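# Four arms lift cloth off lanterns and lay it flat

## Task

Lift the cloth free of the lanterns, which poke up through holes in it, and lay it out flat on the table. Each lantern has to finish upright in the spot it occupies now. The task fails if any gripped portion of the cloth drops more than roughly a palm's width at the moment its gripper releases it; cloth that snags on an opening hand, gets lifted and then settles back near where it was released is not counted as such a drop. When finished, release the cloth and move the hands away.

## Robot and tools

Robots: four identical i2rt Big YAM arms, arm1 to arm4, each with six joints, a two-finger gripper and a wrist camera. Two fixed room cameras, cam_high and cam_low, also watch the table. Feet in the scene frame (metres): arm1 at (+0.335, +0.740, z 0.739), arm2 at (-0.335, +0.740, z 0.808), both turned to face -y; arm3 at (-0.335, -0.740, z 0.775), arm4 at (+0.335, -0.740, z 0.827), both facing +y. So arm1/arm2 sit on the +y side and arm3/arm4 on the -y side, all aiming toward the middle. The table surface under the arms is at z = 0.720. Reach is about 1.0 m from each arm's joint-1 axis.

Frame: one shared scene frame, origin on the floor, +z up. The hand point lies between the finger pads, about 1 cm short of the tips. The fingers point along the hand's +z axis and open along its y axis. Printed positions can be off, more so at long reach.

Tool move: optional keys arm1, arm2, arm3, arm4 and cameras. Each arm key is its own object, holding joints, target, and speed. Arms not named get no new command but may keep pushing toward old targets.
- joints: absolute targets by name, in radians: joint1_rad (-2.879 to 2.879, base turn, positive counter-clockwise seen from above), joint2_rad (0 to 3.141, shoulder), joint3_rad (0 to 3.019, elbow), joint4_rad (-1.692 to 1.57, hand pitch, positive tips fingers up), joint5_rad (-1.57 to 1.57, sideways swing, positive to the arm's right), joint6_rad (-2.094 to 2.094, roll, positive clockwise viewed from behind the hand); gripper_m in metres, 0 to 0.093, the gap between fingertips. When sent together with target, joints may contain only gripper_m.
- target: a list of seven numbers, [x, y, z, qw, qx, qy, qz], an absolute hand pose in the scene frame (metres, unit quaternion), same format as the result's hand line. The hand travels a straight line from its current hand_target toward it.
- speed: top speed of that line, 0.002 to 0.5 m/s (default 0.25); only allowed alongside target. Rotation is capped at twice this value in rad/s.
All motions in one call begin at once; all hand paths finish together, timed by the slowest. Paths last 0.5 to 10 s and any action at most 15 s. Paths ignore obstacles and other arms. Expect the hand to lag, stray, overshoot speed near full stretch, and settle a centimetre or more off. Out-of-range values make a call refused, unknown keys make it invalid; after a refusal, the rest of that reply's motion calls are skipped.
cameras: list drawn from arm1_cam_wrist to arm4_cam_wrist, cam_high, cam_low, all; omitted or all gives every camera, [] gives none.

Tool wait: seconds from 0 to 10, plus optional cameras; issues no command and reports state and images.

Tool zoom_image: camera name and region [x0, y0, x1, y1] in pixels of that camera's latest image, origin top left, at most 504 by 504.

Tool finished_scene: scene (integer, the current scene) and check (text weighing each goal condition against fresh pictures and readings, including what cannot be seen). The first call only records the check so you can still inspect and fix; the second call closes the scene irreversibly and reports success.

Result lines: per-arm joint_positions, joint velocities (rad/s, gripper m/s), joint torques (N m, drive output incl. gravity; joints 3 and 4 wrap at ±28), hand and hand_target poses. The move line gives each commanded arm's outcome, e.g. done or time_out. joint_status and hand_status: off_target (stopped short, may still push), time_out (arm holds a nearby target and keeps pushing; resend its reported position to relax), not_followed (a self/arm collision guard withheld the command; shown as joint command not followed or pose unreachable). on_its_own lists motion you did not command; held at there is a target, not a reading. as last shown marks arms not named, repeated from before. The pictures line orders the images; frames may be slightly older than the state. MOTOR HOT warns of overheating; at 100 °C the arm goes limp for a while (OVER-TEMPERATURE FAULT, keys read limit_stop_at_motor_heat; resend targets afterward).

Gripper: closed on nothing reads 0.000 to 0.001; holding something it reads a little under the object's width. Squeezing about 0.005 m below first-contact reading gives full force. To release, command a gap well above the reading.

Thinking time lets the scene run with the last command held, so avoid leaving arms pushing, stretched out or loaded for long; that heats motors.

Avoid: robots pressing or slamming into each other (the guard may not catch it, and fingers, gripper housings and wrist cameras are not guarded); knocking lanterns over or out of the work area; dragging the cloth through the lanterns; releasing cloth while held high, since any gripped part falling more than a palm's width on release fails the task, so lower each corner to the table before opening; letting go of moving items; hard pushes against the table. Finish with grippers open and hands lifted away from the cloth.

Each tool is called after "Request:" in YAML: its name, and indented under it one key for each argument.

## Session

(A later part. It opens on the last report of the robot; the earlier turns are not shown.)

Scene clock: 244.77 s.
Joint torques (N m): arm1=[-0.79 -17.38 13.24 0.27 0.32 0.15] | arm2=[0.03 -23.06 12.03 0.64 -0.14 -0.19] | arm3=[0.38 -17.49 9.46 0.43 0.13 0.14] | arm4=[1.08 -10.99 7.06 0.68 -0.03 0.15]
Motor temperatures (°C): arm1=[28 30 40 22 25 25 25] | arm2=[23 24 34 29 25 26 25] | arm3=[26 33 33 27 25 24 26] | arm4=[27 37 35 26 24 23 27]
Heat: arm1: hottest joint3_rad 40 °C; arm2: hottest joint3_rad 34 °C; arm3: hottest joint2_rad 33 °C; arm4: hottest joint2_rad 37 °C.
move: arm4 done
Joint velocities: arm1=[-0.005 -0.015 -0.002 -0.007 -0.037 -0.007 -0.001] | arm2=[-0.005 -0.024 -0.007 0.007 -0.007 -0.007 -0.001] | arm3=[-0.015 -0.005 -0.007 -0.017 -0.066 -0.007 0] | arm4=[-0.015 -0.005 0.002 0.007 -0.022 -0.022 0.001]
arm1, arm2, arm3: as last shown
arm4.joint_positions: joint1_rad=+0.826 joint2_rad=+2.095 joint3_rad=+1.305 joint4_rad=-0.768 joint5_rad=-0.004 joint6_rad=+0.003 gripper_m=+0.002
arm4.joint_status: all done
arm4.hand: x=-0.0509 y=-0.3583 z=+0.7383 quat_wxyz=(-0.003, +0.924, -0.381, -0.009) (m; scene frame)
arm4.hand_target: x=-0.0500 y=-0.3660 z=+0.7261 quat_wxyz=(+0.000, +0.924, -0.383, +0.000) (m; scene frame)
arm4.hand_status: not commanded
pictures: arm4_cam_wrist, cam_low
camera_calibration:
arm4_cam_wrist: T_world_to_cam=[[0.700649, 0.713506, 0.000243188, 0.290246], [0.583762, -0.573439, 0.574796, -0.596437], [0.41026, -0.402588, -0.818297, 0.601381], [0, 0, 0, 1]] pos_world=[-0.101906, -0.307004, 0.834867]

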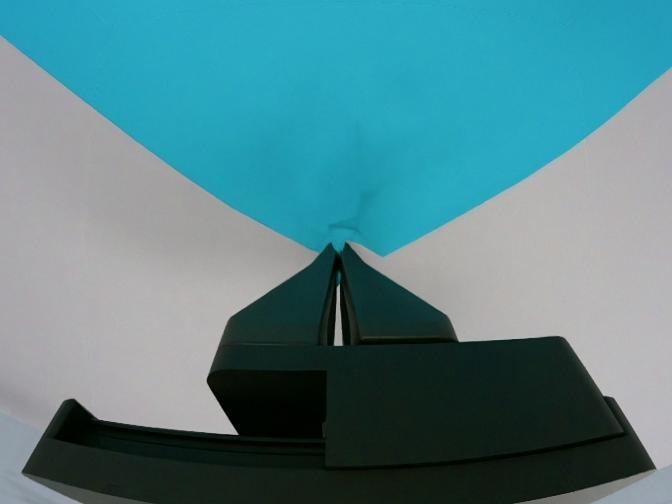

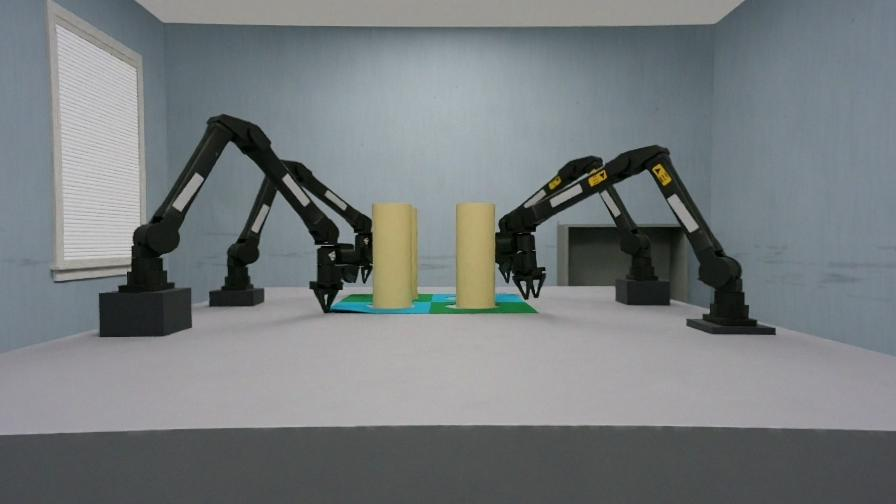

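Request:
move:
  arm4: {"target": [-0.050, -0.360, 0.79, 0, 0.9239, -0.3827, 0], "speed": 0.1}
  cameras: ["arm4_cam_wrist", "cam_low"]

Scene clock: 247.37 s.
Joint torques (N m): arm1=[-0.56 -17.32 13.34 0.29 0.3 0.16] | arm2=[-0.09 -23 12.03 0.64 -0.15 -0.18] | arm3=[0.32 -17.44 9.47 0.39 0.13 0.14] | arm4=[0.38 -11.99 10.5 -0.1 -0.04 0.08]
Motor temperatures (°C): arm1=[28 30 40 22 25 25 25] | arm2=[23 24 34 29 25 26 25] | arm3=[26 33 33 27 25 24 26] | arm4=[27 37 35 26 24 23 27]
Heat: arm1: hottest joint3_rad 40 °C; arm2: hottest joint3_rad 34 °C; arm3: hottest joint2_rad 33 °C; arm4: hottest joint2_rad 37 °C.
move: arm4 off_target
Joint velocities: arm1=[0.005 -0.005 0.002 -0.007 0.007 0.037 0.002] | arm2=[-0.005 0.005 -0.002 -0.012 0.051 -0.007 0] | arm3=[-0.005 -0.005 -0.012 0.002 0.022 -0.095 -0.001] | arm4=[-0.005 -0.005 -0.007 -0.017 0.007 -0.051 -0.001]
arm1, arm2, arm3: as last shown
arm4.joint_positions: joint1_rad=+0.826 joint2_rad=+2.006 joint3_rad=+1.305 joint4_rad=-0.891 joint5_rad=-0.004 joint6_rad=+0.003 gripper_m=+0.002
arm4.joint_status: not commanded
arm4.hand: x=-0.0421 y=-0.3673 z=+0.7844 quat_wxyz=(+0.003, +0.924, -0.382, +0.006) (m; scene frame)
arm4.hand_target: x=-0.0496 y=-0.3604 z=+0.7904 quat_wxyz=(+0.000, +0.924, -0.383, +0.000) (m; scene frame)
arm4.hand_status: off_target (0.012 m and 0.8 deg from the pose sent, 0.052 m and 1.2 deg at the start)
pictures: arm4_cam_wrist, cam_low
camera_calibration:
arm4_cam_wrist: T_world_to_cam=[[0.700719, 0.713438, 0.000131128, 0.290489], [0.56982, -0.559772, 0.601632, -0.649893], [0.4293, -0.4215, -0.798774, 0.610471], [0, 0, 0, 1]] pos_world=[-0.0953041, -0.313724, 0.878586]

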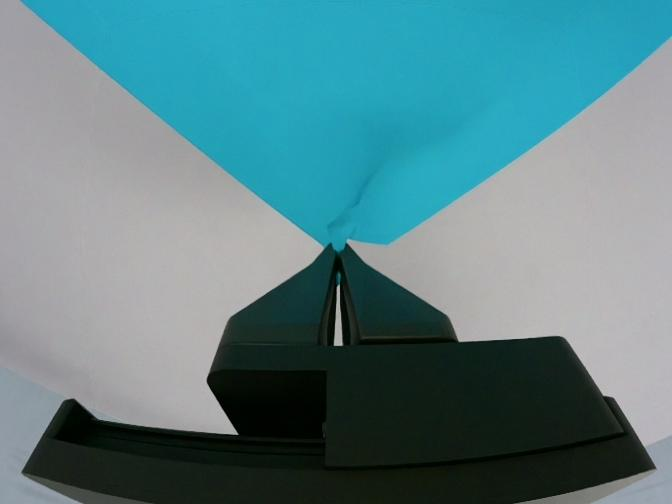

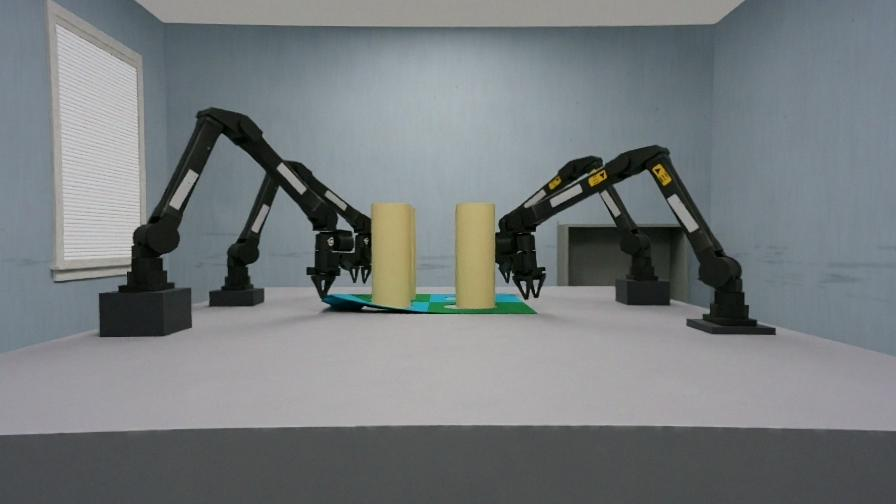

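Request:
move:
  arm1: {"target": [-0.0615, 0.2621, 0.765, 0, 0.9239, 0.3827, 0], "speed": 0.1}
  arm2: {"target": [-0.7264, 0.2896, 0.765, 0, 0.3827, 0.9239, 0], "speed": 0.1}
  arm3: {"target": [-0.7237, -0.3358, 0.765, 0, 0.3827, -0.9239, 0], "speed": 0.1}
  cameras: ["arm1_cam_wrist", "arm2_cam_wrist", "arm3_cam_wrist"]

Scene clock: 254.23 s.
Joint torques (N m): arm1=[-0.32 -16.15 9.99 0.5 0.29 0.16] | arm2=[-0.03 -22.42 10.19 0.7 -0.16 -0.18] | arm3=[0.5 -16.5 7.47 0.39 0.14 0.15] | arm4=[0.38 -11.63 10.54 -0.09 -0.03 0.08]
Motor temperatures (°C): arm1=[28 31 40 22 25 25 25] | arm2=[23 24 34 29 25 26 25] | arm3=[26 34 33 27 25 24 26] | arm4=[27 38 35 26 24 23 27]
Heat: arm1: hottest joint3_rad 40 °C; arm2: hottest joint3_rad 34 °C; arm3: hottest joint2_rad 34 °C; arm4: hottest joint2_rad 38 °C.
move: arm1 done; arm2 off_target; arm3 off_target
Joint velocities: arm1=[-0.015 -0.015 -0.002 -0.002 0.022 -0.022 0] | arm2=[-0.005 -0.005 -0.002 -0.002 -0.051 0.051 -0.001] | arm3=[0.005 -0.005 0.002 -0.007 -0.037 0.037 0.001] | arm4=[-0.015 0.015 -0.022 0.007 -0.007 0.037 -0.001]
arm1.joint_positions: joint1_rad=-0.709 joint2_rad=+2.103 joint3_rad=+1.678 joint4_rad=-1.173 joint5_rad=+0.002 joint6_rad=+0.080 gripper_m=+0.050
arm1.joint_status: not commanded
arm1.hand: x=-0.0584 y=+0.2690 z=+0.7666 quat_wxyz=(+0.002, -0.922, -0.388, -0.007) (m; scene frame)
arm1.hand_target: x=-0.0612 y=+0.2623 z=+0.7650 quat_wxyz=(+0.001, -0.924, -0.383, +0.000) (m; scene frame)
arm1.hand_status: done (0.008 m and 1.0 deg from the pose sent, 0.025 m and 4.0 deg at the start)
arm2.joint_positions: joint1_rad=-0.696 joint2_rad=+2.115 joint3_rad=+1.500 joint4_rad=-0.990 joint5_rad=-0.001 joint6_rad=-1.491 gripper_m=+0.050
arm2.joint_status: not commanded
arm2.hand: x=-0.7123 y=+0.3007 z=+0.7586 quat_wxyz=(-0.006, -0.384, -0.923, -0.019) (m; scene frame)
arm2.hand_target: x=-0.7263 y=+0.2904 z=+0.7652 quat_wxyz=(+0.000, -0.383, -0.924, +0.000) (m; scene frame)
arm2.hand_status: off_target (0.019 m and 2.2 deg from the pose sent, 0.032 m and 4.2 deg at the start)
arm3.joint_positions: joint1_rad=+0.720 joint2_rad=+1.992 joint3_rad=+1.397 joint4_rad=-1.001 joint5_rad=-0.010 joint6_rad=+1.536 gripper_m=+0.050
arm3.joint_status: not commanded
arm3.hand: x=-0.7130 y=-0.3421 z=+0.7638 quat_wxyz=(-0.005, +0.386, -0.922, +0.011) (m; scene frame)
arm3.hand_target: x=-0.7236 y=-0.3362 z=+0.7652 quat_wxyz=(+0.000, +0.383, -0.924, +0.000) (m; scene frame)
arm3.hand_status: off_target (0.012 m and 1.5 deg from the pose sent, 0.028 m and 3.8 deg at the start)
arm4.joint_positions: joint1_rad=+0.826 joint2_rad=+2.006 joint3_rad=+1.305 joint4_rad=-0.891 joint5_rad=-0.004 joint6_rad=+0.003 gripper_m=+0.002
arm4.joint_status: not commanded
arm4.hand: x=-0.0421 y=-0.3673 z=+0.7844 quat_wxyz=(+0.003, +0.924, -0.382, +0.006) (m; scene frame)
arm4.hand_target: x=-0.0496 y=-0.3604 z=+0.7904 quat_wxyz=(+0.000, +0.924, -0.383, +0.000) (m; scene frame)
arm4.hand_status: not commanded
pictures: arm1_cam_wrist, arm2_cam_wrist, arm3_cam_wrist
camera_calibration:
arm1_cam_wrist: T_world_to_cam=[[-0.7155, 0.698504, -0.0122841, -0.218605], [0.569752, 0.59361, 0.568339, -0.553865], [0.404279, 0.399648, -0.822703, 0.677126], [0, 0, 0, 1]] pos_world=[-0.114595, 0.210864, 0.869171]
arm2_cam_wrist: T_world_to_cam=[[-0.712845, -0.699943, -0.0439454, -0.260748], [-0.582626, 0.556156, 0.592653, -1.02764], [-0.390383, 0.448073, -0.804258, 0.31914], [0, 0, 0, 1]] pos_world=[-0.660016, 0.246022, 0.854247]
arm3_cam_wrist: T_world_to_cam=[[0.71388, -0.699957, 0.0208756, 0.254293], [-0.57868, -0.572879, 0.580465, -1.04542], [-0.394341, -0.426462, -0.814018, 0.319715], [0, 0, 0, 1]] pos_world=[-0.66042, -0.284556, 0.861773]

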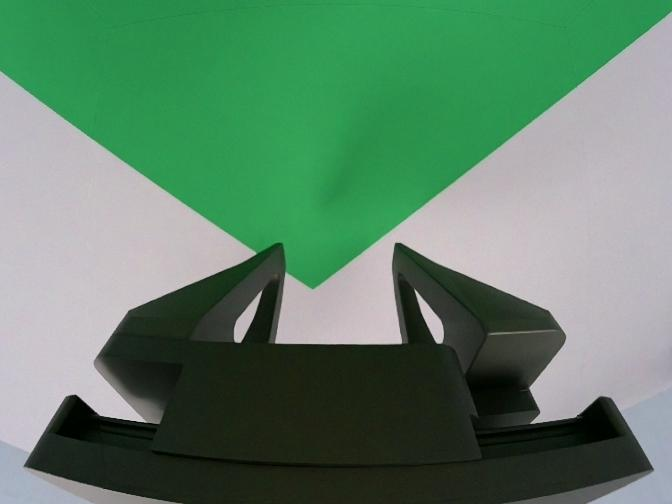

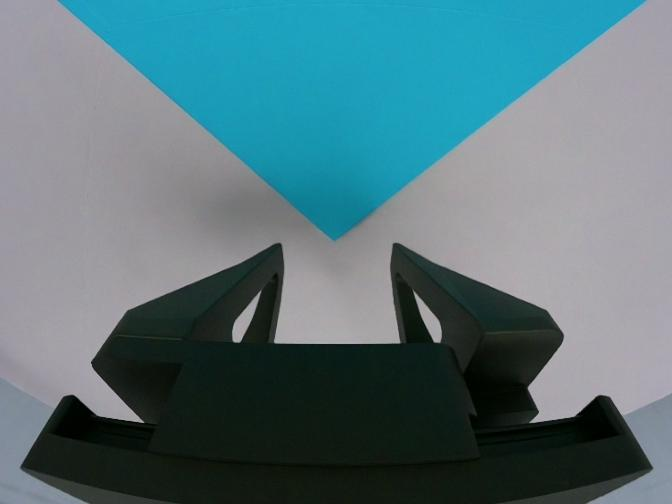

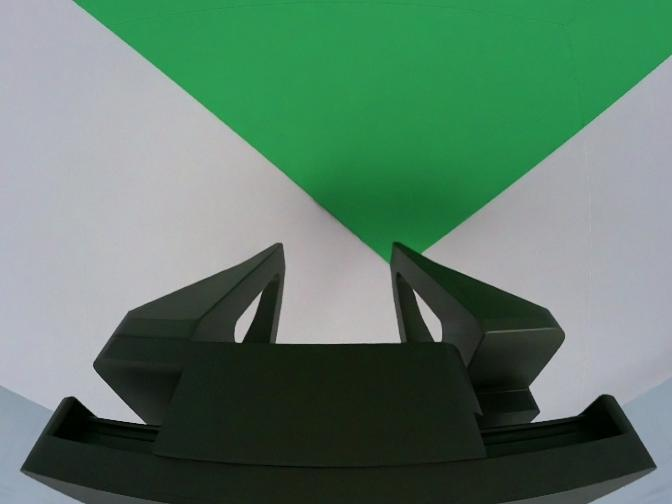

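Request:
move:
  cameras: ["cam_high", "cam_low"]

Request:
zoom_image:
  camera: "cam_high"
  region: [300, 180, 468, 348]

Request:
zoom_image:
  camera: "cam_low"
  region: [300, 180, 560, 340]

Scene clock: 263.17 s.
Joint torques (N m): arm1=[-0.79 -16.73 10.06 0.47 0.32 0.14] | arm2=[0.03 -22.12 10.09 0.73 -0.16 -0.18] | arm3=[0.38 -16.56 7.51 0.49 0.14 0.15] | arm4=[0.38 -11.69 10.54 -0.09 -0.03 0.08]
Motor temperatures (°C): arm1=[28 32 40 22 25 25 25] | arm2=[23 25 33 29 25 26 25] | arm3=[26 35 33 27 25 24 26] | arm4=[27 38 36 26 24 23 28]
Heat: arm1: hottest joint3_rad 40 °C; arm2: hottest joint3_rad 33 °C; arm3: hottest joint2_rad 35 °C; arm4: hottest joint2_rad 38 °C.
Joint velocities: arm1=[0.005 -0.005 -0.002 0.012 0.022 -0.007 -0.003] | arm2=[-0.005 0.005 -0.002 -0.007 -0.037 -0.007 0] | arm3=[0.005 -0.005 -0.007 -0.017 -0.066 0.007 0] | arm4=[-0.005 -0.024 -0.017 -0.002 0.022 0.007 0.001]
arm1.joint_positions: joint1_rad=-0.709 joint2_rad=+2.103 joint3_rad=+1.678 joint4_rad=-1.173 joint5_rad=+0.002 joint6_rad=+0.080 gripper_m=+0.050
arm1.joint_status: not commanded
arm1.hand: x=-0.0584 y=+0.2690 z=+0.7666 quat_wxyz=(+0.002, -0.922, -0.388, -0.007) (m; scene frame)
arm1.hand_target: x=-0.0612 y=+0.2623 z=+0.7650 quat_wxyz=(+0.001, -0.924, -0.383, +0.000) (m; scene frame)
arm1.hand_status: done (0.008 m and 1.0 deg from the pose sent, 0.025 m and 4.0 deg at the start)
arm2.joint_positions: joint1_rad=-0.696 joint2_rad=+2.115 joint3_rad=+1.500 joint4_rad=-0.990 joint5_rad=-0.001 joint6_rad=-1.491 gripper_m=+0.050
arm2.joint_status: not commanded
arm2.hand: x=-0.7123 y=+0.3007 z=+0.7586 quat_wxyz=(-0.006, -0.384, -0.923, -0.019) (m; scene frame)
arm2.hand_target: x=-0.7263 y=+0.2904 z=+0.7652 quat_wxyz=(+0.000, -0.383, -0.924, +0.000) (m; scene frame)
arm2.hand_status: off_target (0.019 m and 2.2 deg from the pose sent, 0.032 m and 4.2 deg at the start)
arm3.joint_positions: joint1_rad=+0.720 joint2_rad=+1.992 joint3_rad=+1.397 joint4_rad=-1.001 joint5_rad=-0.010 joint6_rad=+1.536 gripper_m=+0.050
arm3.joint_status: not commanded
arm3.hand: x=-0.7131 y=-0.3420 z=+0.7638 quat_wxyz=(-0.005, +0.386, -0.922, +0.011) (m; scene frame)
arm3.hand_target: x=-0.7236 y=-0.3362 z=+0.7652 quat_wxyz=(+0.000, +0.383, -0.924, +0.000) (m; scene frame)
arm3.hand_status: off_target (0.012 m and 1.4 deg from the pose sent, 0.028 m and 3.8 deg at the start)
arm4.joint_positions: joint1_rad=+0.826 joint2_rad=+2.006 joint3_rad=+1.305 joint4_rad=-0.891 joint5_rad=-0.004 joint6_rad=+0.003 gripper_m=+0.002
arm4.joint_status: not commanded
arm4.hand: x=-0.0421 y=-0.3673 z=+0.7844 quat_wxyz=(+0.003, +0.924, -0.382, +0.006) (m; scene frame)
arm4.hand_target: x=-0.0496 y=-0.3604 z=+0.7904 quat_wxyz=(+0.000, +0.924, -0.383, +0.000) (m; scene frame)
arm4.hand_status: not commanded
pictures: cam_high, cam_low

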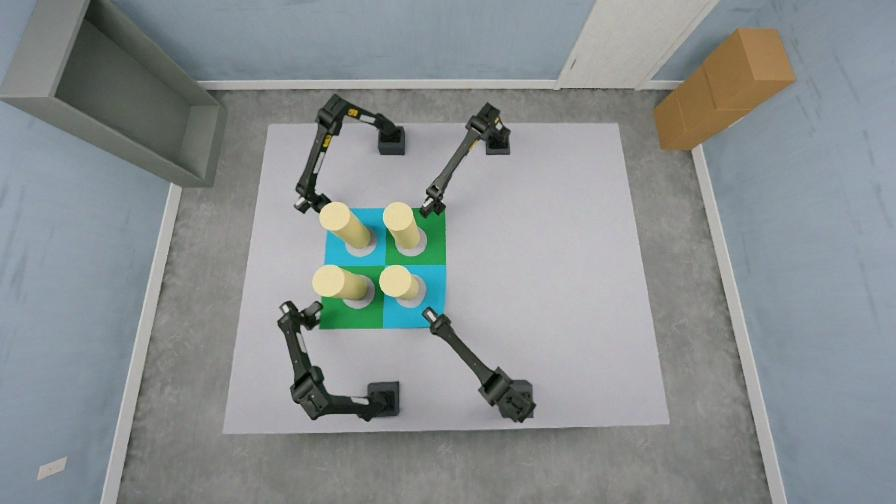

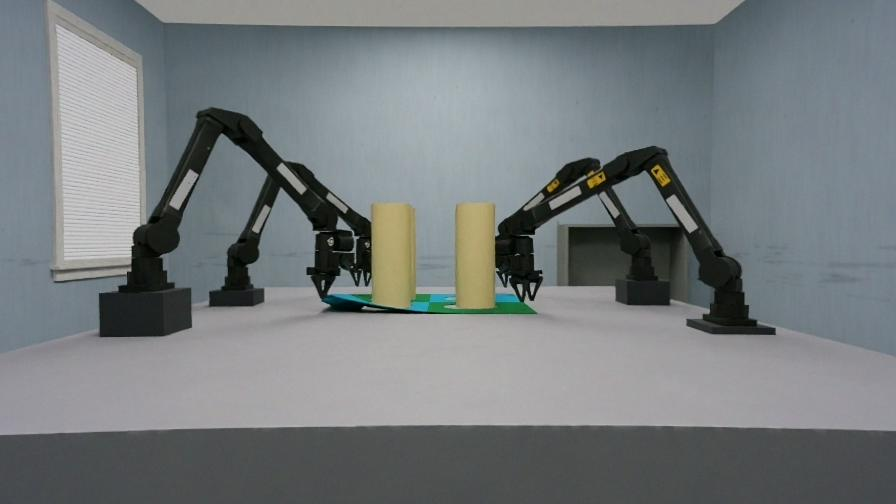

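Scaled by 3.000.

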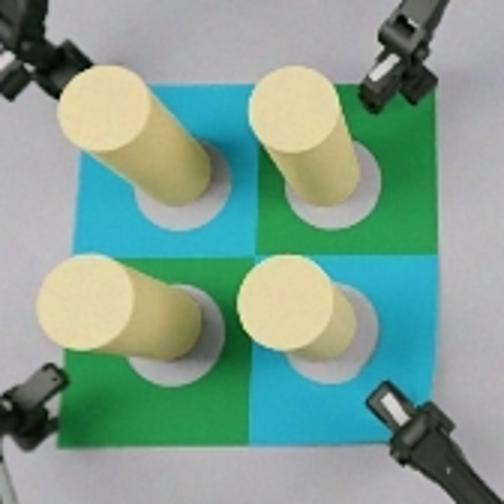

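Scaled by 1.938.

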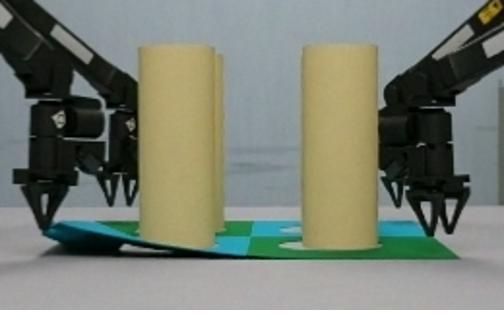

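Request:
move:
  arm1: {"target": [-0.038, 0.259, 0.765, 0, 0.9239, 0.3827, 0], "speed": 0.1}
  arm2: {"target": [-0.706, 0.2777, 0.765, 0, 0.3827, 0.9239, 0], "speed": 0.1}
  arm3: {"target": [-0.695, -0.355, 0.765, 0, 0.3827, -0.9239, 0], "speed": 0.1}
  cameras: ["arm1_cam_wrist", "arm2_cam_wrist", "arm3_cam_wrist"]

Scene clock: 271.33 s.
Joint torques (N m): arm1=[-1.26 -18.55 8.38 0.36 0.28 0.17] | arm2=[0.91 -22.89 9.1 0.72 -0.17 0] | arm3=[-0.67 -19.02 5.9 0.43 0.17 -0.01] | arm4=[0.38 -11.63 10.54 -0.09 -0.03 0.08]
Motor temperatures (°C): arm1=[28 33 39 22 25 25 25] | arm2=[23 25 33 29 25 26 25] | arm3=[26 36 33 27 25 24 26] | arm4=[27 38 36 26 24 23 28]
Heat: arm1: hottest joint3_rad 39 °C; arm2: hottest joint3_rad 33 °C; arm3: hottest joint2_rad 36 °C; arm4: hottest joint2_rad 38 °C.
move: arm1 off_target; arm2 off_target; arm3 off_target
Joint velocities: arm1=[-0.005 0.005 -0.012 0.007 -0.037 -0.022 0] | arm2=[-0.015 -0.005 0.002 -0.012 0.066 0.022 0.001] | arm3=[0.005 -0.005 0.012 -0.002 -0.022 0.022 0.001] | arm4=[-0.024 0.005 0.002 -0.002 0.037 -0.007 0.001]
arm1.joint_positions: joint1_rad=-0.674 joint2_rad=+2.103 joint3_rad=+1.643 joint4_rad=-1.152 joint5_rad=+0.002 joint6_rad=+0.113 gripper_m=+0.050
arm1.joint_status: not commanded
arm1.hand: x=-0.0356 y=+0.2625 z=+0.7544 quat_wxyz=(+0.006, -0.921, -0.389, -0.013) (m; scene frame)
arm1.hand_target: x=-0.0378 y=+0.2591 z=+0.7651 quat_wxyz=(+0.000, -0.924, -0.383, +0.000) (m; scene frame)
arm1.hand_status: off_target (0.011 m and 1.8 deg from the pose sent, 0.023 m and 1.0 deg at the start)
arm2.joint_positions: joint1_rad=-0.667 joint2_rad=+2.115 joint3_rad=+1.500 joint4_rad=-0.985 joint5_rad=-0.001 joint6_rad=-1.472 gripper_m=+0.050
arm2.joint_status: not commanded
arm2.hand: x=-0.7002 y=+0.2889 z=+0.7585 quat_wxyz=(-0.004, -0.380, -0.925, -0.016) (m; scene frame)
arm2.hand_target: x=-0.7063 y=+0.2779 z=+0.7652 quat_wxyz=(+0.000, -0.383, -0.924, +0.000) (m; scene frame)
arm2.hand_status: off_target (0.014 m and 1.9 deg from the pose sent, 0.025 m and 2.2 deg at the start)
arm3.joint_positions: joint1_rad=+0.719 joint2_rad=+1.960 joint3_rad=+1.297 joint4_rad=-0.953 joint5_rad=-0.010 joint6_rad=+1.536 gripper_m=+0.050
arm3.joint_status: not commanded
arm3.hand: x=-0.6916 y=-0.3637 z=+0.7498 quat_wxyz=(-0.008, +0.385, -0.923, +0.021) (m; scene frame)
arm3.hand_target: x=-0.6948 y=-0.3552 z=+0.7652 quat_wxyz=(+0.000, +0.383, -0.924, +0.000) (m; scene frame)
arm3.hand_status: off_target (0.018 m and 2.6 deg from the pose sent, 0.022 m and 1.4 deg at the start)
arm4: as last shown
pictures: arm1_cam_wrist, arm2_cam_wrist, arm3_cam_wrist
camera_calibration:
arm1_cam_wrist: T_world_to_cam=[[-0.717585, 0.696403, -0.00971978, -0.19931], [0.563103, 0.58833, 0.58033, -0.564042], [0.409862, 0.410963, -0.814324, 0.651383], [0, 0, 0, 1]] pos_world=[-0.092385, 0.202949, 0.855829]
arm2_cam_wrist: T_world_to_cam=[[-0.706012, -0.707147, -0.0386063, -0.25757], [-0.585854, 0.552548, 0.592845, -1.01538], [-0.397896, 0.441173, -0.804391, 0.325903], [0, 0, 0, 1]] pos_world=[-0.647035, 0.235126, 0.854172]
arm3_cam_wrist: T_world_to_cam=[[0.712505, -0.700487, 0.0406747, 0.208188], [-0.587361, -0.563717, 0.580715, -1.04009], [-0.383854, -0.437653, -0.81309, 0.310045], [0, 0, 0, 1]] pos_world=[-0.64023, -0.30479, 0.847621]

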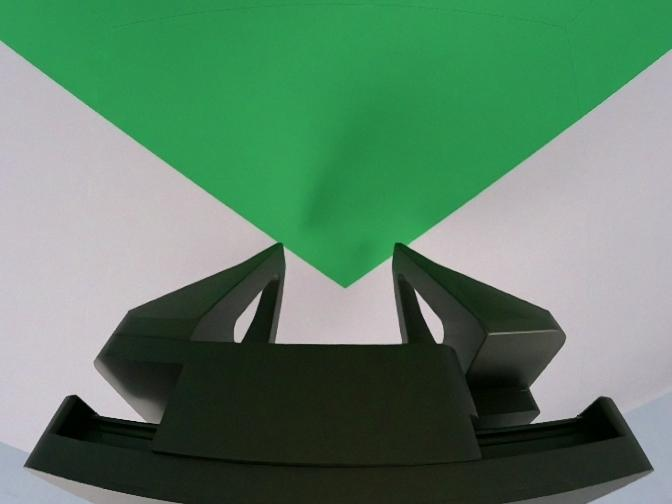

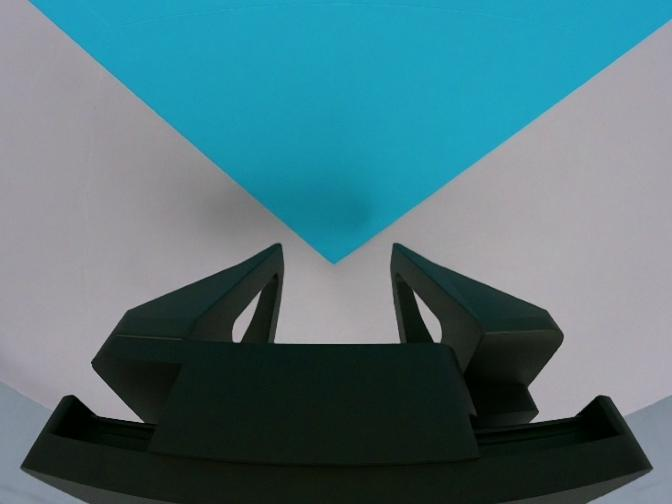

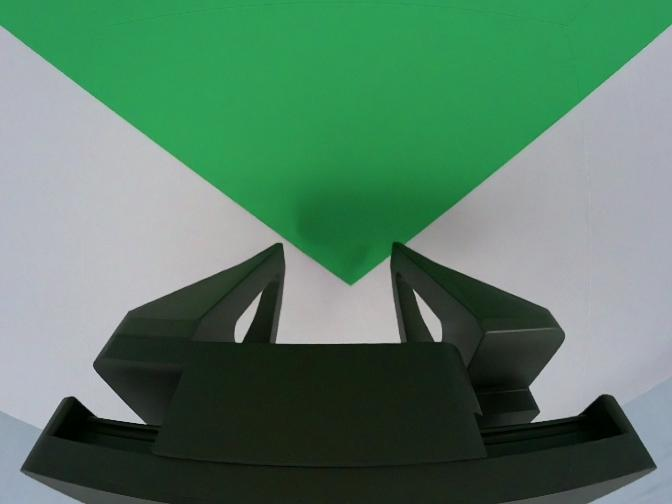

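Request:
move:
  arm1: {"target": [-0.036, 0.261, 0.733, 0, 0.9239, 0.3827, 0], "speed": 0.08}
  arm2: {"target": [-0.707, 0.2785, 0.730, 0, 0.3827, 0.9239, 0], "speed": 0.08}
  arm3: {"target": [-0.696, -0.357, 0.735, 0, 0.3827, -0.9239, 0], "speed": 0.08}
  cameras: ["arm1_cam_wrist", "arm2_cam_wrist", "arm3_cam_wrist"]

Scene clock: 275.50 s.
Joint torques (N m): arm1=[-0.79 -16.21 8.13 0.35 0.24 0.18] | arm2=[0.67 -22.07 7.69 0.77 -0.17 0] | arm3=[-0.15 -15.27 5.49 0.55 0.15 0.04] | arm4=[0.38 -11.69 10.54 -0.09 -0.04 0.08]
Motor temperatures (°C): arm1=[28 33 39 22 25 25 25] | arm2=[23 25 33 29 25 26 25] | arm3=[26 36 32 27 25 24 26] | arm4=[27 38 36 26 24 23 28]
Heat: arm1: hottest joint3_rad 39 °C; arm2: hottest joint3_rad 33 °C; arm3: hottest joint2_rad 36 °C; arm4: hottest joint2_rad 38 °C.
move: arm1 done; arm2 done; arm3 done
Joint velocities: arm1=[-0.005 -0.015 0.002 -0.002 -0.022 0.007 0.001] | arm2=[-0.005 -0.015 0.002 0.007 -0.051 0.007 0] | arm3=[0.005 -0.015 0.002 -0.012 -0.066 -0.007 0] | arm4=[-0.015 -0.005 0.002 -0.007 0.007 0.022 0]
arm1.joint_positions: joint1_rad=-0.674 joint2_rad=+2.104 joint3_rad=+1.604 joint4_rad=-1.080 joint5_rad=+0.002 joint6_rad=+0.114 gripper_m=+0.050
arm1.joint_status: not commanded
arm1.hand: x=-0.0365 y=+0.2612 z=+0.7410 quat_wxyz=(-0.002, -0.921, -0.389, +0.002) (m; scene frame)
arm1.hand_target: x=-0.0359 y=+0.2611 z=+0.7331 quat_wxyz=(+0.000, -0.924, -0.383, +0.000) (m; scene frame)
arm1.hand_status: done (0.008 m and 0.8 deg from the pose sent, 0.021 m and 1.8 deg at the start)
arm2.joint_positions: joint1_rad=-0.667 joint2_rad=+2.163 joint3_rad=+1.500 joint4_rad=-0.917 joint5_rad=-0.001 joint6_rad=-1.472 gripper_m=+0.050
arm2.joint_status: not commanded
arm2.hand: x=-0.7050 y=+0.2831 z=+0.7311 quat_wxyz=(-0.002, -0.380, -0.925, -0.006) (m; scene frame)
arm2.hand_target: x=-0.7069 y=+0.2788 z=+0.7300 quat_wxyz=(+0.000, -0.383, -0.924, +0.000) (m; scene frame)
arm2.hand_status: done (0.005 m and 0.8 deg from the pose sent, 0.031 m and 1.9 deg at the start)
arm3.joint_positions: joint1_rad=+0.719 joint2_rad=+1.962 joint3_rad=+1.281 joint4_rad=-0.886 joint5_rad=-0.010 joint6_rad=+1.536 gripper_m=+0.050
arm3.joint_status: not commanded
arm3.hand: x=-0.6973 y=-0.3575 z=+0.7438 quat_wxyz=(+0.000, +0.386, -0.923, -0.002) (m; scene frame)
arm3.hand_target: x=-0.6959 y=-0.3572 z=+0.7352 quat_wxyz=(+0.000, +0.383, -0.924, +0.000) (m; scene frame)
arm3.hand_status: done (0.009 m and 0.5 deg from the pose sent, 0.017 m and 2.6 deg at the start)
arm4: as last shown
pictures: arm1_cam_wrist, arm2_cam_wrist, arm3_cam_wrist
camera_calibration:
arm1_cam_wrist: T_world_to_cam=[[-0.717191, 0.696747, -0.0134214, -0.19654], [0.575157, 0.602688, 0.553138, -0.538104], [0.393486, 0.388986, -0.832982, 0.660295], [0, 0, 0, 1]] pos_world=[-0.0912796, 0.204402, 0.845022]
arm2_cam_wrist: T_world_to_cam=[[-0.706355, -0.707616, -0.0185073, -0.280882], [-0.578343, 0.561842, 0.591483, -0.995038], [-0.408145, 0.428501, -0.806105, 0.302142], [0, 0, 0, 1]] pos_world=[-0.650558, 0.23083, 0.826908]
arm3_cam_wrist: T_world_to_cam=[[0.713433, -0.700672, -0.00848651, 0.254019], [-0.567445, -0.5848, 0.579669, -1.02936], [-0.411121, -0.408739, -0.814808, 0.298262], [0, 0, 0, 1]] pos_world=[-0.642707, -0.302073, 0.841869]

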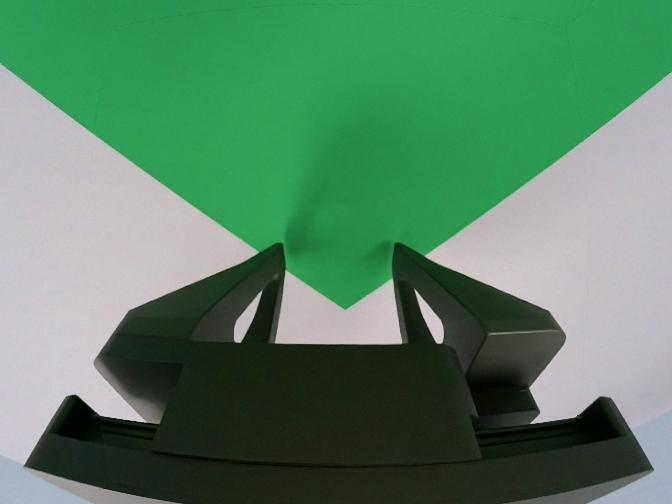

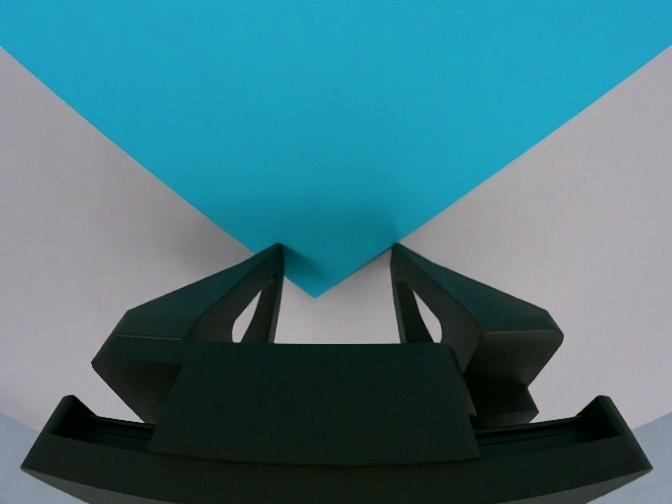

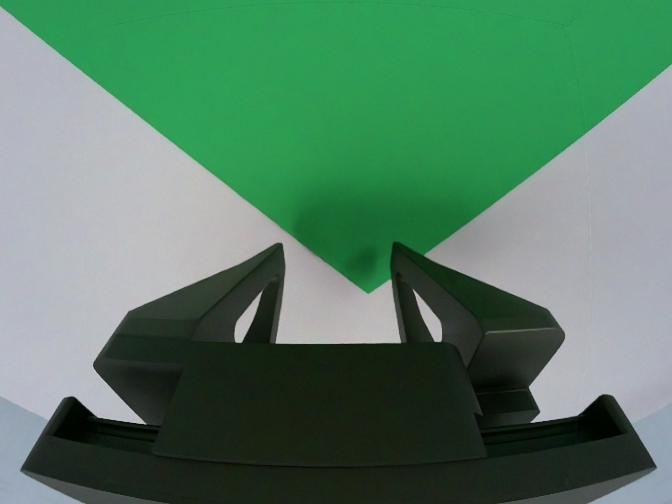

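Request:
move:
  arm1: {"target": [-0.036, 0.261, 0.722, 0, 0.9239, 0.3827, 0], "speed": 0.08}
  arm2: {"target": [-0.707, 0.2785, 0.722, 0, 0.3827, 0.9239, 0], "speed": 0.08}
  arm3: {"target": [-0.693, -0.359, 0.718, 0, 0.3827, -0.9239, 0], "speed": 0.08}
  cameras: ["arm1_cam_wrist", "arm2_cam_wrist", "arm3_cam_wrist"]

Scene clock: 280.13 s.
Joint torques (N m): arm1=[-1.32 -15.79 7.87 0.47 0.25 0.13] | arm2=[0.67 -21.54 7.56 0.9 -0.16 0.01] | arm3=[-0.32 -14.86 5.2 0.66 0.16 0.03] | arm4=[0.38 -11.63 10.54 -0.09 -0.03 0.08]
Motor temperatures (°C): arm1=[28 33 39 22 25 25 25] | arm2=[23 26 33 29 25 26 25] | arm3=[26 36 32 27 25 24 26] | arm4=[27 38 36 25 23 23 28]
Heat: arm1: hottest joint3_rad 39 °C; arm2: hottest joint3_rad 33 °C; arm3: hottest joint2_rad 36 °C; arm4: hottest joint2_rad 38 °C.
move: arm1 off_target; arm2 done; arm3 off_target
Joint velocities: arm1=[-0.005 -0.005 0.012 0.017 -0.037 0.066 0.001] | arm2=[-0.005 -0.015 0.002 -0.002 -0.007 -0.007 0] | arm3=[-0.015 -0.005 -0.002 -0.012 0.022 -0.022 0] | arm4=[-0.015 -0.005 0.017 0.002 -0.022 -0.022 0]
arm1.joint_positions: joint1_rad=-0.674 joint2_rad=+2.112 joint3_rad=+1.598 joint4_rad=-1.058 joint5_rad=+0.002 joint6_rad=+0.114 gripper_m=+0.050
arm1.joint_status: not commanded
arm1.hand: x=-0.0375 y=+0.2599 z=+0.7342 quat_wxyz=(-0.004, -0.921, -0.389, +0.005) (m; scene frame)
arm1.hand_target: x=-0.0357 y=+0.2614 z=+0.7220 quat_wxyz=(+0.000, -0.924, -0.383, +0.000) (m; scene frame)
arm1.hand_status: off_target (0.012 m and 1.1 deg from the pose sent, 0.019 m and 0.8 deg at the start)
arm2.joint_positions: joint1_rad=-0.667 joint2_rad=+2.164 joint3_rad=+1.500 joint4_rad=-0.904 joint5_rad=-0.001 joint6_rad=-1.472 gripper_m=+0.050
arm2.joint_status: not commanded
arm2.hand: x=-0.7069 y=+0.2807 z=+0.7309 quat_wxyz=(+0.000, -0.380, -0.925, -0.001) (m; scene frame)
arm2.hand_target: x=-0.7069 y=+0.2787 z=+0.7221 quat_wxyz=(+0.000, -0.383, -0.924, +0.000) (m; scene frame)
arm2.hand_status: done (0.009 m and 0.4 deg from the pose sent, 0.010 m and 0.8 deg at the start)
arm3.joint_positions: joint1_rad=+0.719 joint2_rad=+1.979 joint3_rad=+1.263 joint4_rad=-0.847 joint5_rad=-0.010 joint6_rad=+1.536 gripper_m=+0.050
arm3.joint_status: not commanded
arm3.hand: x=-0.6957 y=-0.3590 z=+0.7299 quat_wxyz=(+0.001, +0.386, -0.923, -0.004) (m; scene frame)
arm3.hand_target: x=-0.6927 y=-0.3594 z=+0.7186 quat_wxyz=(+0.000, +0.383, -0.924, +0.000) (m; scene frame)
arm3.hand_status: off_target (0.012 m and 0.6 deg from the pose sent, 0.026 m and 0.5 deg at the start)
arm4: as last shown
pictures: arm1_cam_wrist, arm2_cam_wrist, arm3_cam_wrist
camera_calibration:
arm1_cam_wrist: T_world_to_cam=[[-0.717233, 0.696687, -0.014276, -0.195772], [0.577745, 0.605988, 0.5468, -0.529102], [0.389599, 0.383935, -0.837142, 0.659837], [0, 0, 0, 1]] pos_world=[-0.0918008, 0.203686, 0.838895]
arm2_cam_wrist: T_world_to_cam=[[-0.706438, -0.707746, -0.00636788, -0.292781], [-0.573817, 0.567443, 0.590544, -0.992362], [-0.414342, 0.420837, -0.80698, 0.300589], [0, 0, 0, 1]] pos_world=[-0.651719, 0.229395, 0.826739]
arm3_cam_wrist: T_world_to_cam=[[0.713434, -0.70062, -0.0119314, 0.254202], [-0.565894, -0.586118, 0.579853, -1.02085], [-0.41325, -0.406935, -0.814633, 0.286017], [0, 0, 0, 1]] pos_world=[-0.640855, -0.303851, 0.827978]

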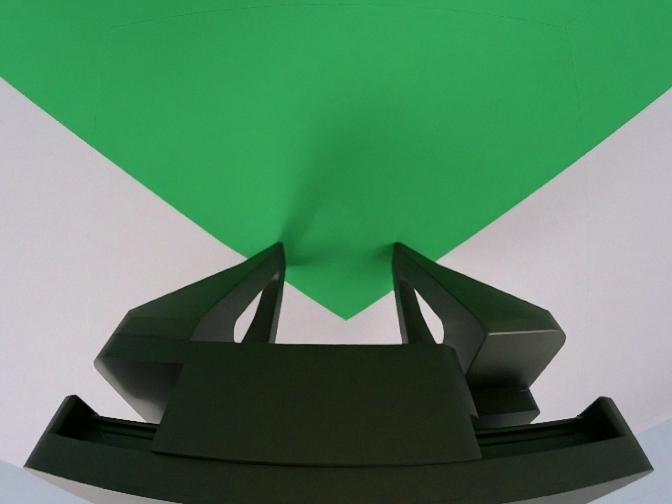

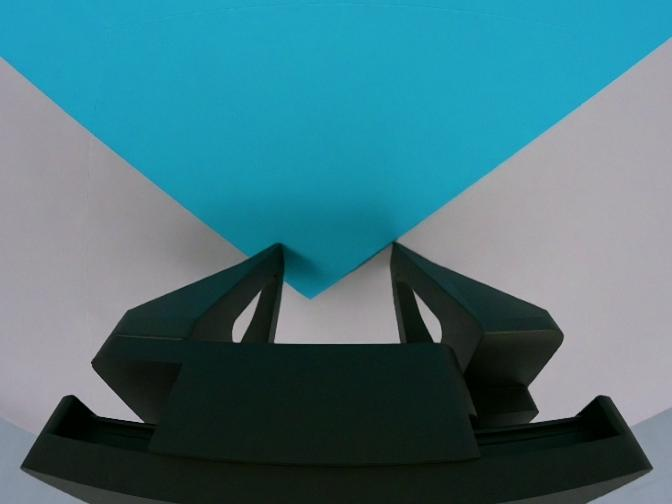

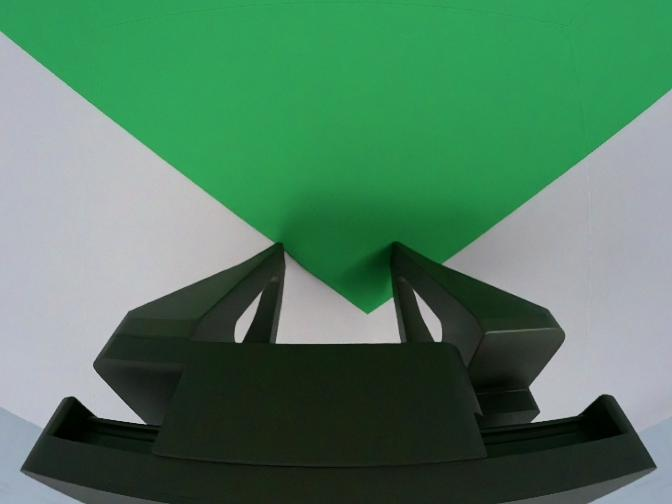

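Request:
move:
  arm1: {"joints": {"gripper_m": 0.0}}
  arm2: {"joints": {"gripper_m": 0.0}}
  arm3: {"joints": {"gripper_m": 0.0}}
  cameras: ["arm1_cam_wrist", "arm2_cam_wrist", "arm3_cam_wrist", "cam_high", "cam_low"]

Scene clock: 282.33 s.
Joint torques (N m): arm1=[-0.32 -15.5 7.99 0.47 0.24 0.15] | arm2=[0.73 -21.54 7.56 0.87 -0.12 -0.01] | arm3=[-0.32 -14.92 5.2 0.65 0.16 0.03] | arm4=[0.38 -11.63 10.54 -0.09 -0.03 0.08]
Motor temperatures (°C): arm1=[28 33 39 22 25 25 24] | arm2=[23 26 33 29 25 26 25] | arm3=[26 36 32 27 25 24 26] | arm4=[27 38 36 25 23 23 28]
Heat: arm1: hottest joint3_rad 39 °C; arm2: hottest joint3_rad 33 °C; arm3: hottest joint2_rad 36 °C; arm4: hottest joint2_rad 38 °C.
move: arm1 done; arm2 done; arm3 done
Joint velocities: arm1=[-0.015 -0.015 -0.007 -0.002 -0.095 -0.007 0] | arm2=[-0.005 -0.024 -0.007 -0.012 0.022 -0.051 0] | arm3=[-0.005 -0.005 0.007 -0.012 0.007 0.095 0] | arm4=[-0.015 0.005 0.032 -0.002 -0.037 -0.037 0.001]
arm1.joint_positions: joint1_rad=-0.672 joint2_rad=+2.112 joint3_rad=+1.598 joint4_rad=-1.057 joint5_rad=+0.002 joint6_rad=+0.114 gripper_m=+0.000
arm1.joint_status: all done
arm1.hand: x=-0.0371 y=+0.2592 z=+0.7343 quat_wxyz=(-0.005, -0.921, -0.389, +0.006) (m; scene frame)
arm1.hand_target: x=-0.0357 y=+0.2614 z=+0.7220 quat_wxyz=(+0.000, -0.924, -0.383, +0.000) (m; scene frame)
arm1.hand_status: not commanded
arm2.joint_positions: joint1_rad=-0.667 joint2_rad=+2.164 joint3_rad=+1.500 joint4_rad=-0.904 joint5_rad=-0.001 joint6_rad=-1.472 gripper_m=+0.001
arm2.joint_status: all done
arm2.hand: x=-0.7068 y=+0.2806 z=+0.7309 quat_wxyz=(+0.000, -0.380, -0.925, +0.000) (m; scene frame)
arm2.hand_target: x=-0.7069 y=+0.2788 z=+0.7221 quat_wxyz=(+0.000, -0.383, -0.924, +0.000) (m; scene frame)
arm2.hand_status: not commanded
arm3.joint_positions: joint1_rad=+0.719 joint2_rad=+1.979 joint3_rad=+1.263 joint4_rad=-0.847 joint5_rad=-0.010 joint6_rad=+1.536 gripper_m=+0.002
arm3.joint_status: all done
arm3.hand: x=-0.6957 y=-0.3590 z=+0.7299 quat_wxyz=(+0.001, +0.386, -0.923, -0.004) (m; scene frame)
arm3.hand_target: x=-0.6927 y=-0.3594 z=+0.7186 quat_wxyz=(+0.000, +0.383, -0.924, +0.000) (m; scene frame)
arm3.hand_status: not commanded
arm4: as last shown
pictures: arm1_cam_wrist, arm2_cam_wrist, arm3_cam_wrist, cam_high, cam_low
camera_calibration:
arm1_cam_wrist: T_world_to_cam=[[-0.717771, 0.69613, -0.0143944, -0.194838], [0.577673, 0.606919, 0.545842, -0.528471], [0.388713, 0.383475, -0.837764, 0.660488], [0, 0, 0, 1]] pos_world=[-0.0913062, 0.203091, 0.838991]
arm2_cam_wrist: T_world_to_cam=[[-0.706435, -0.707749, -0.00644753, -0.292706], [-0.574167, 0.567726, 0.589932, -0.992135], [-0.413863, 0.42045, -0.807427, 0.30144], [0, 0, 0, 1]] pos_world=[-0.651674, 0.229359, 0.826796]
arm3_cam_wrist: T_world_to_cam=[[0.713434, -0.70062, -0.0119314, 0.254202], [-0.565894, -0.586118, 0.579853, -1.02085], [-0.41325, -0.406935, -0.814633, 0.286017], [0, 0, 0, 1]] pos_world=[-0.640855, -0.303851, 0.827978]

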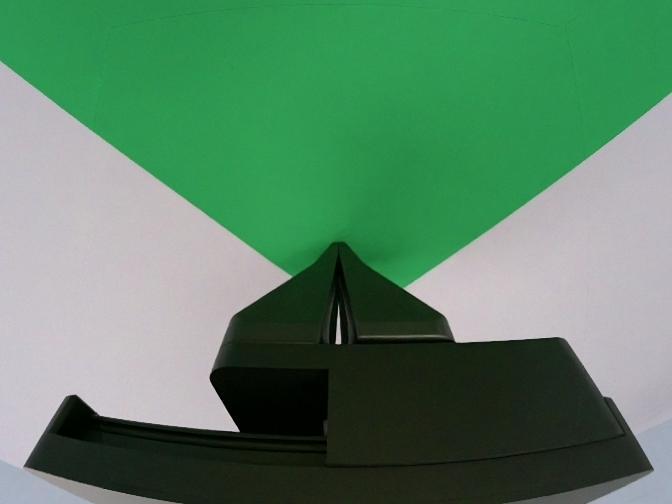

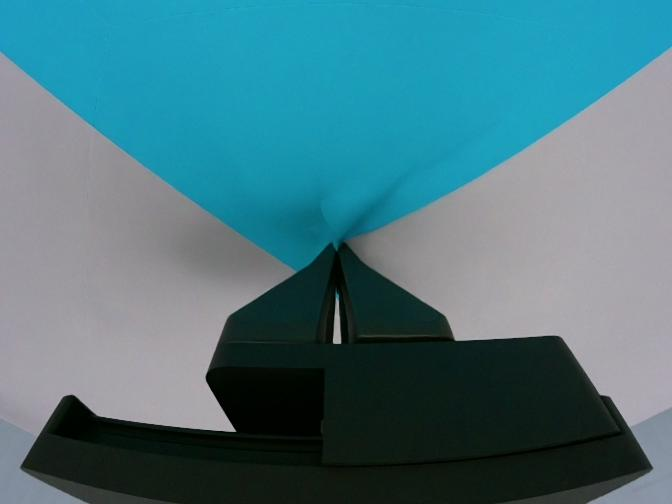

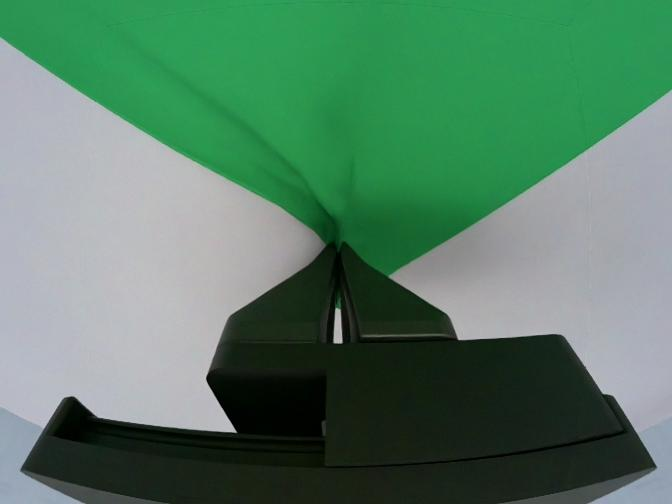

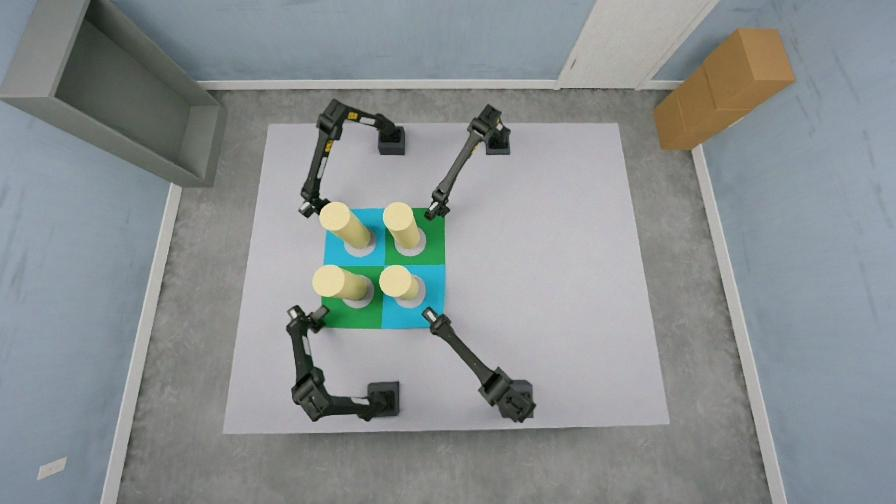

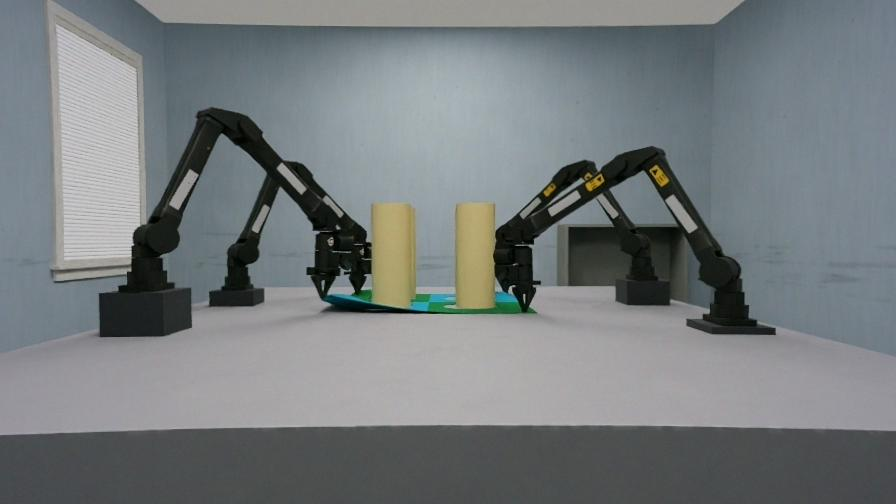

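Request:
move:
  cameras: ["arm1_cam_wrist", "cam_high"]

Scene clock: 296.40 s.
Joint torques (N m): arm1=[-1.38 -15.68 7.99 0.46 0.22 0.17] | arm2=[0.73 -21.66 7.54 0.9 -0.12 -0.01] | arm3=[-0.32 -14.92 5.2 0.65 0.17 0.03] | arm4=[0.32 -11.63 10.54 -0.09 -0.03 0.08]
Motor temperatures (°C): arm1=[28 31 38 22 25 25 24] | arm2=[23 27 32 29 24 26 25] | arm3=[26 37 31 27 25 24 27] | arm4=[27 38 36 25 23 23 28]
Heat: arm1: hottest joint3_rad 38 °C; arm2: hottest joint3_rad 32 °C; arm3: hottest joint2_rad 37 °C; arm4: hottest joint2_rad 38 °C.
Joint velocities: arm1=[-0.005 0.015 0.007 0.007 -0.051 0.007 -0.001] | arm2=[-0.005 -0.015 0.002 -0.007 -0.037 0.022 0.001] | arm3=[0.024 0.005 0.007 0.002 0.037 0.007 0] | arm4=[-0.005 0.005 -0.017 -0.007 -0.037 -0.007 -0.001]
arm1.joint_positions: joint1_rad=-0.672 joint2_rad=+2.112 joint3_rad=+1.598 joint4_rad=-1.057 joint5_rad=+0.002 joint6_rad=+0.114 gripper_m=+0.000
arm1.joint_status: all done
arm1.hand: x=-0.0371 y=+0.2592 z=+0.7343 quat_wxyz=(-0.005, -0.921, -0.389, +0.006) (m; scene frame)
arm1.hand_target: x=-0.0357 y=+0.2614 z=+0.7220 quat_wxyz=(+0.000, -0.924, -0.383, +0.000) (m; scene frame)
arm1.hand_status: not commanded
arm2.joint_positions: joint1_rad=-0.667 joint2_rad=+2.164 joint3_rad=+1.500 joint4_rad=-0.904 joint5_rad=-0.001 joint6_rad=-1.472 gripper_m=+0.001
arm2.joint_status: all done
arm2.hand: x=-0.7068 y=+0.2806 z=+0.7309 quat_wxyz=(+0.000, -0.380, -0.925, +0.000) (m; scene frame)
arm2.hand_target: x=-0.7069 y=+0.2788 z=+0.7221 quat_wxyz=(+0.000, -0.383, -0.924, +0.000) (m; scene frame)
arm2.hand_status: not commanded
arm3.joint_positions: joint1_rad=+0.719 joint2_rad=+1.979 joint3_rad=+1.263 joint4_rad=-0.847 joint5_rad=-0.010 joint6_rad=+1.536 gripper_m=+0.002
arm3.joint_status: all done
arm3.hand: x=-0.6957 y=-0.3590 z=+0.7299 quat_wxyz=(+0.001, +0.386, -0.923, -0.004) (m; scene frame)
arm3.hand_target: x=-0.6927 y=-0.3594 z=+0.7186 quat_wxyz=(+0.000, +0.383, -0.924, +0.000) (m; scene frame)
arm3.hand_status: not commanded
arm4.joint_positions: joint1_rad=+0.826 joint2_rad=+2.006 joint3_rad=+1.305 joint4_rad=-0.891 joint5_rad=-0.004 joint6_rad=+0.003 gripper_m=+0.002
arm4.joint_status: not commanded
arm4.hand: x=-0.0421 y=-0.3673 z=+0.7844 quat_wxyz=(+0.003, +0.924, -0.382, +0.006) (m; scene frame)
arm4.hand_target: x=-0.0496 y=-0.3604 z=+0.7904 quat_wxyz=(+0.000, +0.924, -0.383, +0.000) (m; scene frame)
arm4.hand_status: not commanded
pictures: arm1_cam_wrist, cam_high
camera_calibration:
arm1_cam_wrist: T_world_to_cam=[[-0.717771, 0.69613, -0.0143944, -0.194838], [0.577673, 0.606919, 0.545842, -0.528471], [0.388713, 0.383475, -0.837764, 0.660488], [0, 0, 0, 1]] pos_world=[-0.0913062, 0.203091, 0.838991]

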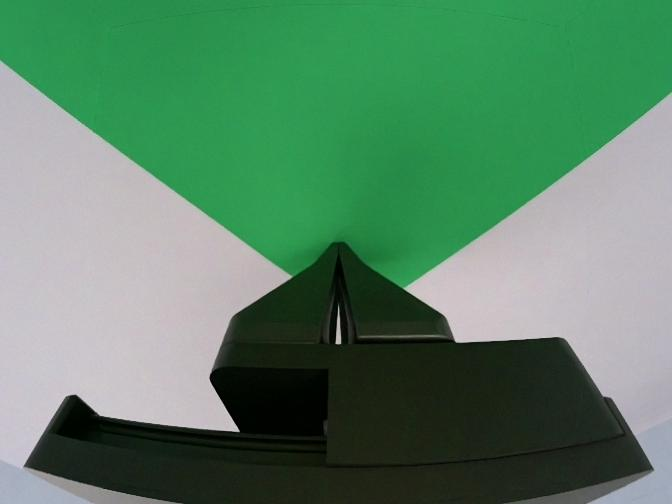

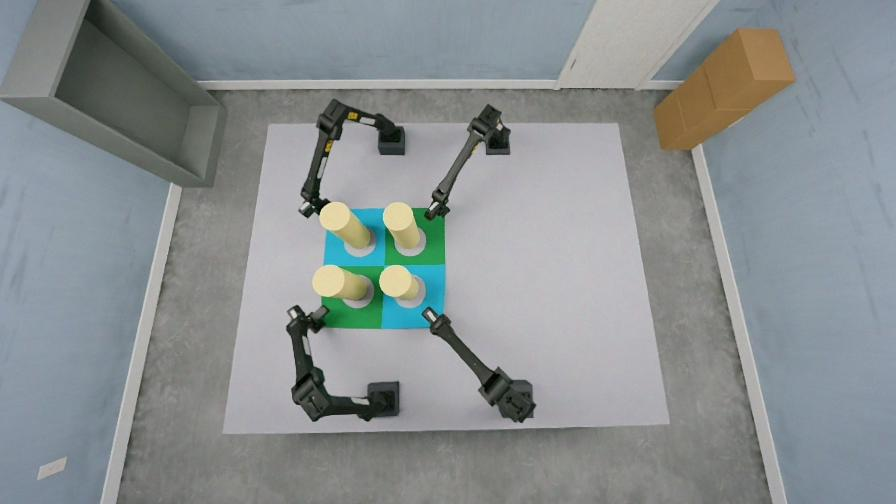

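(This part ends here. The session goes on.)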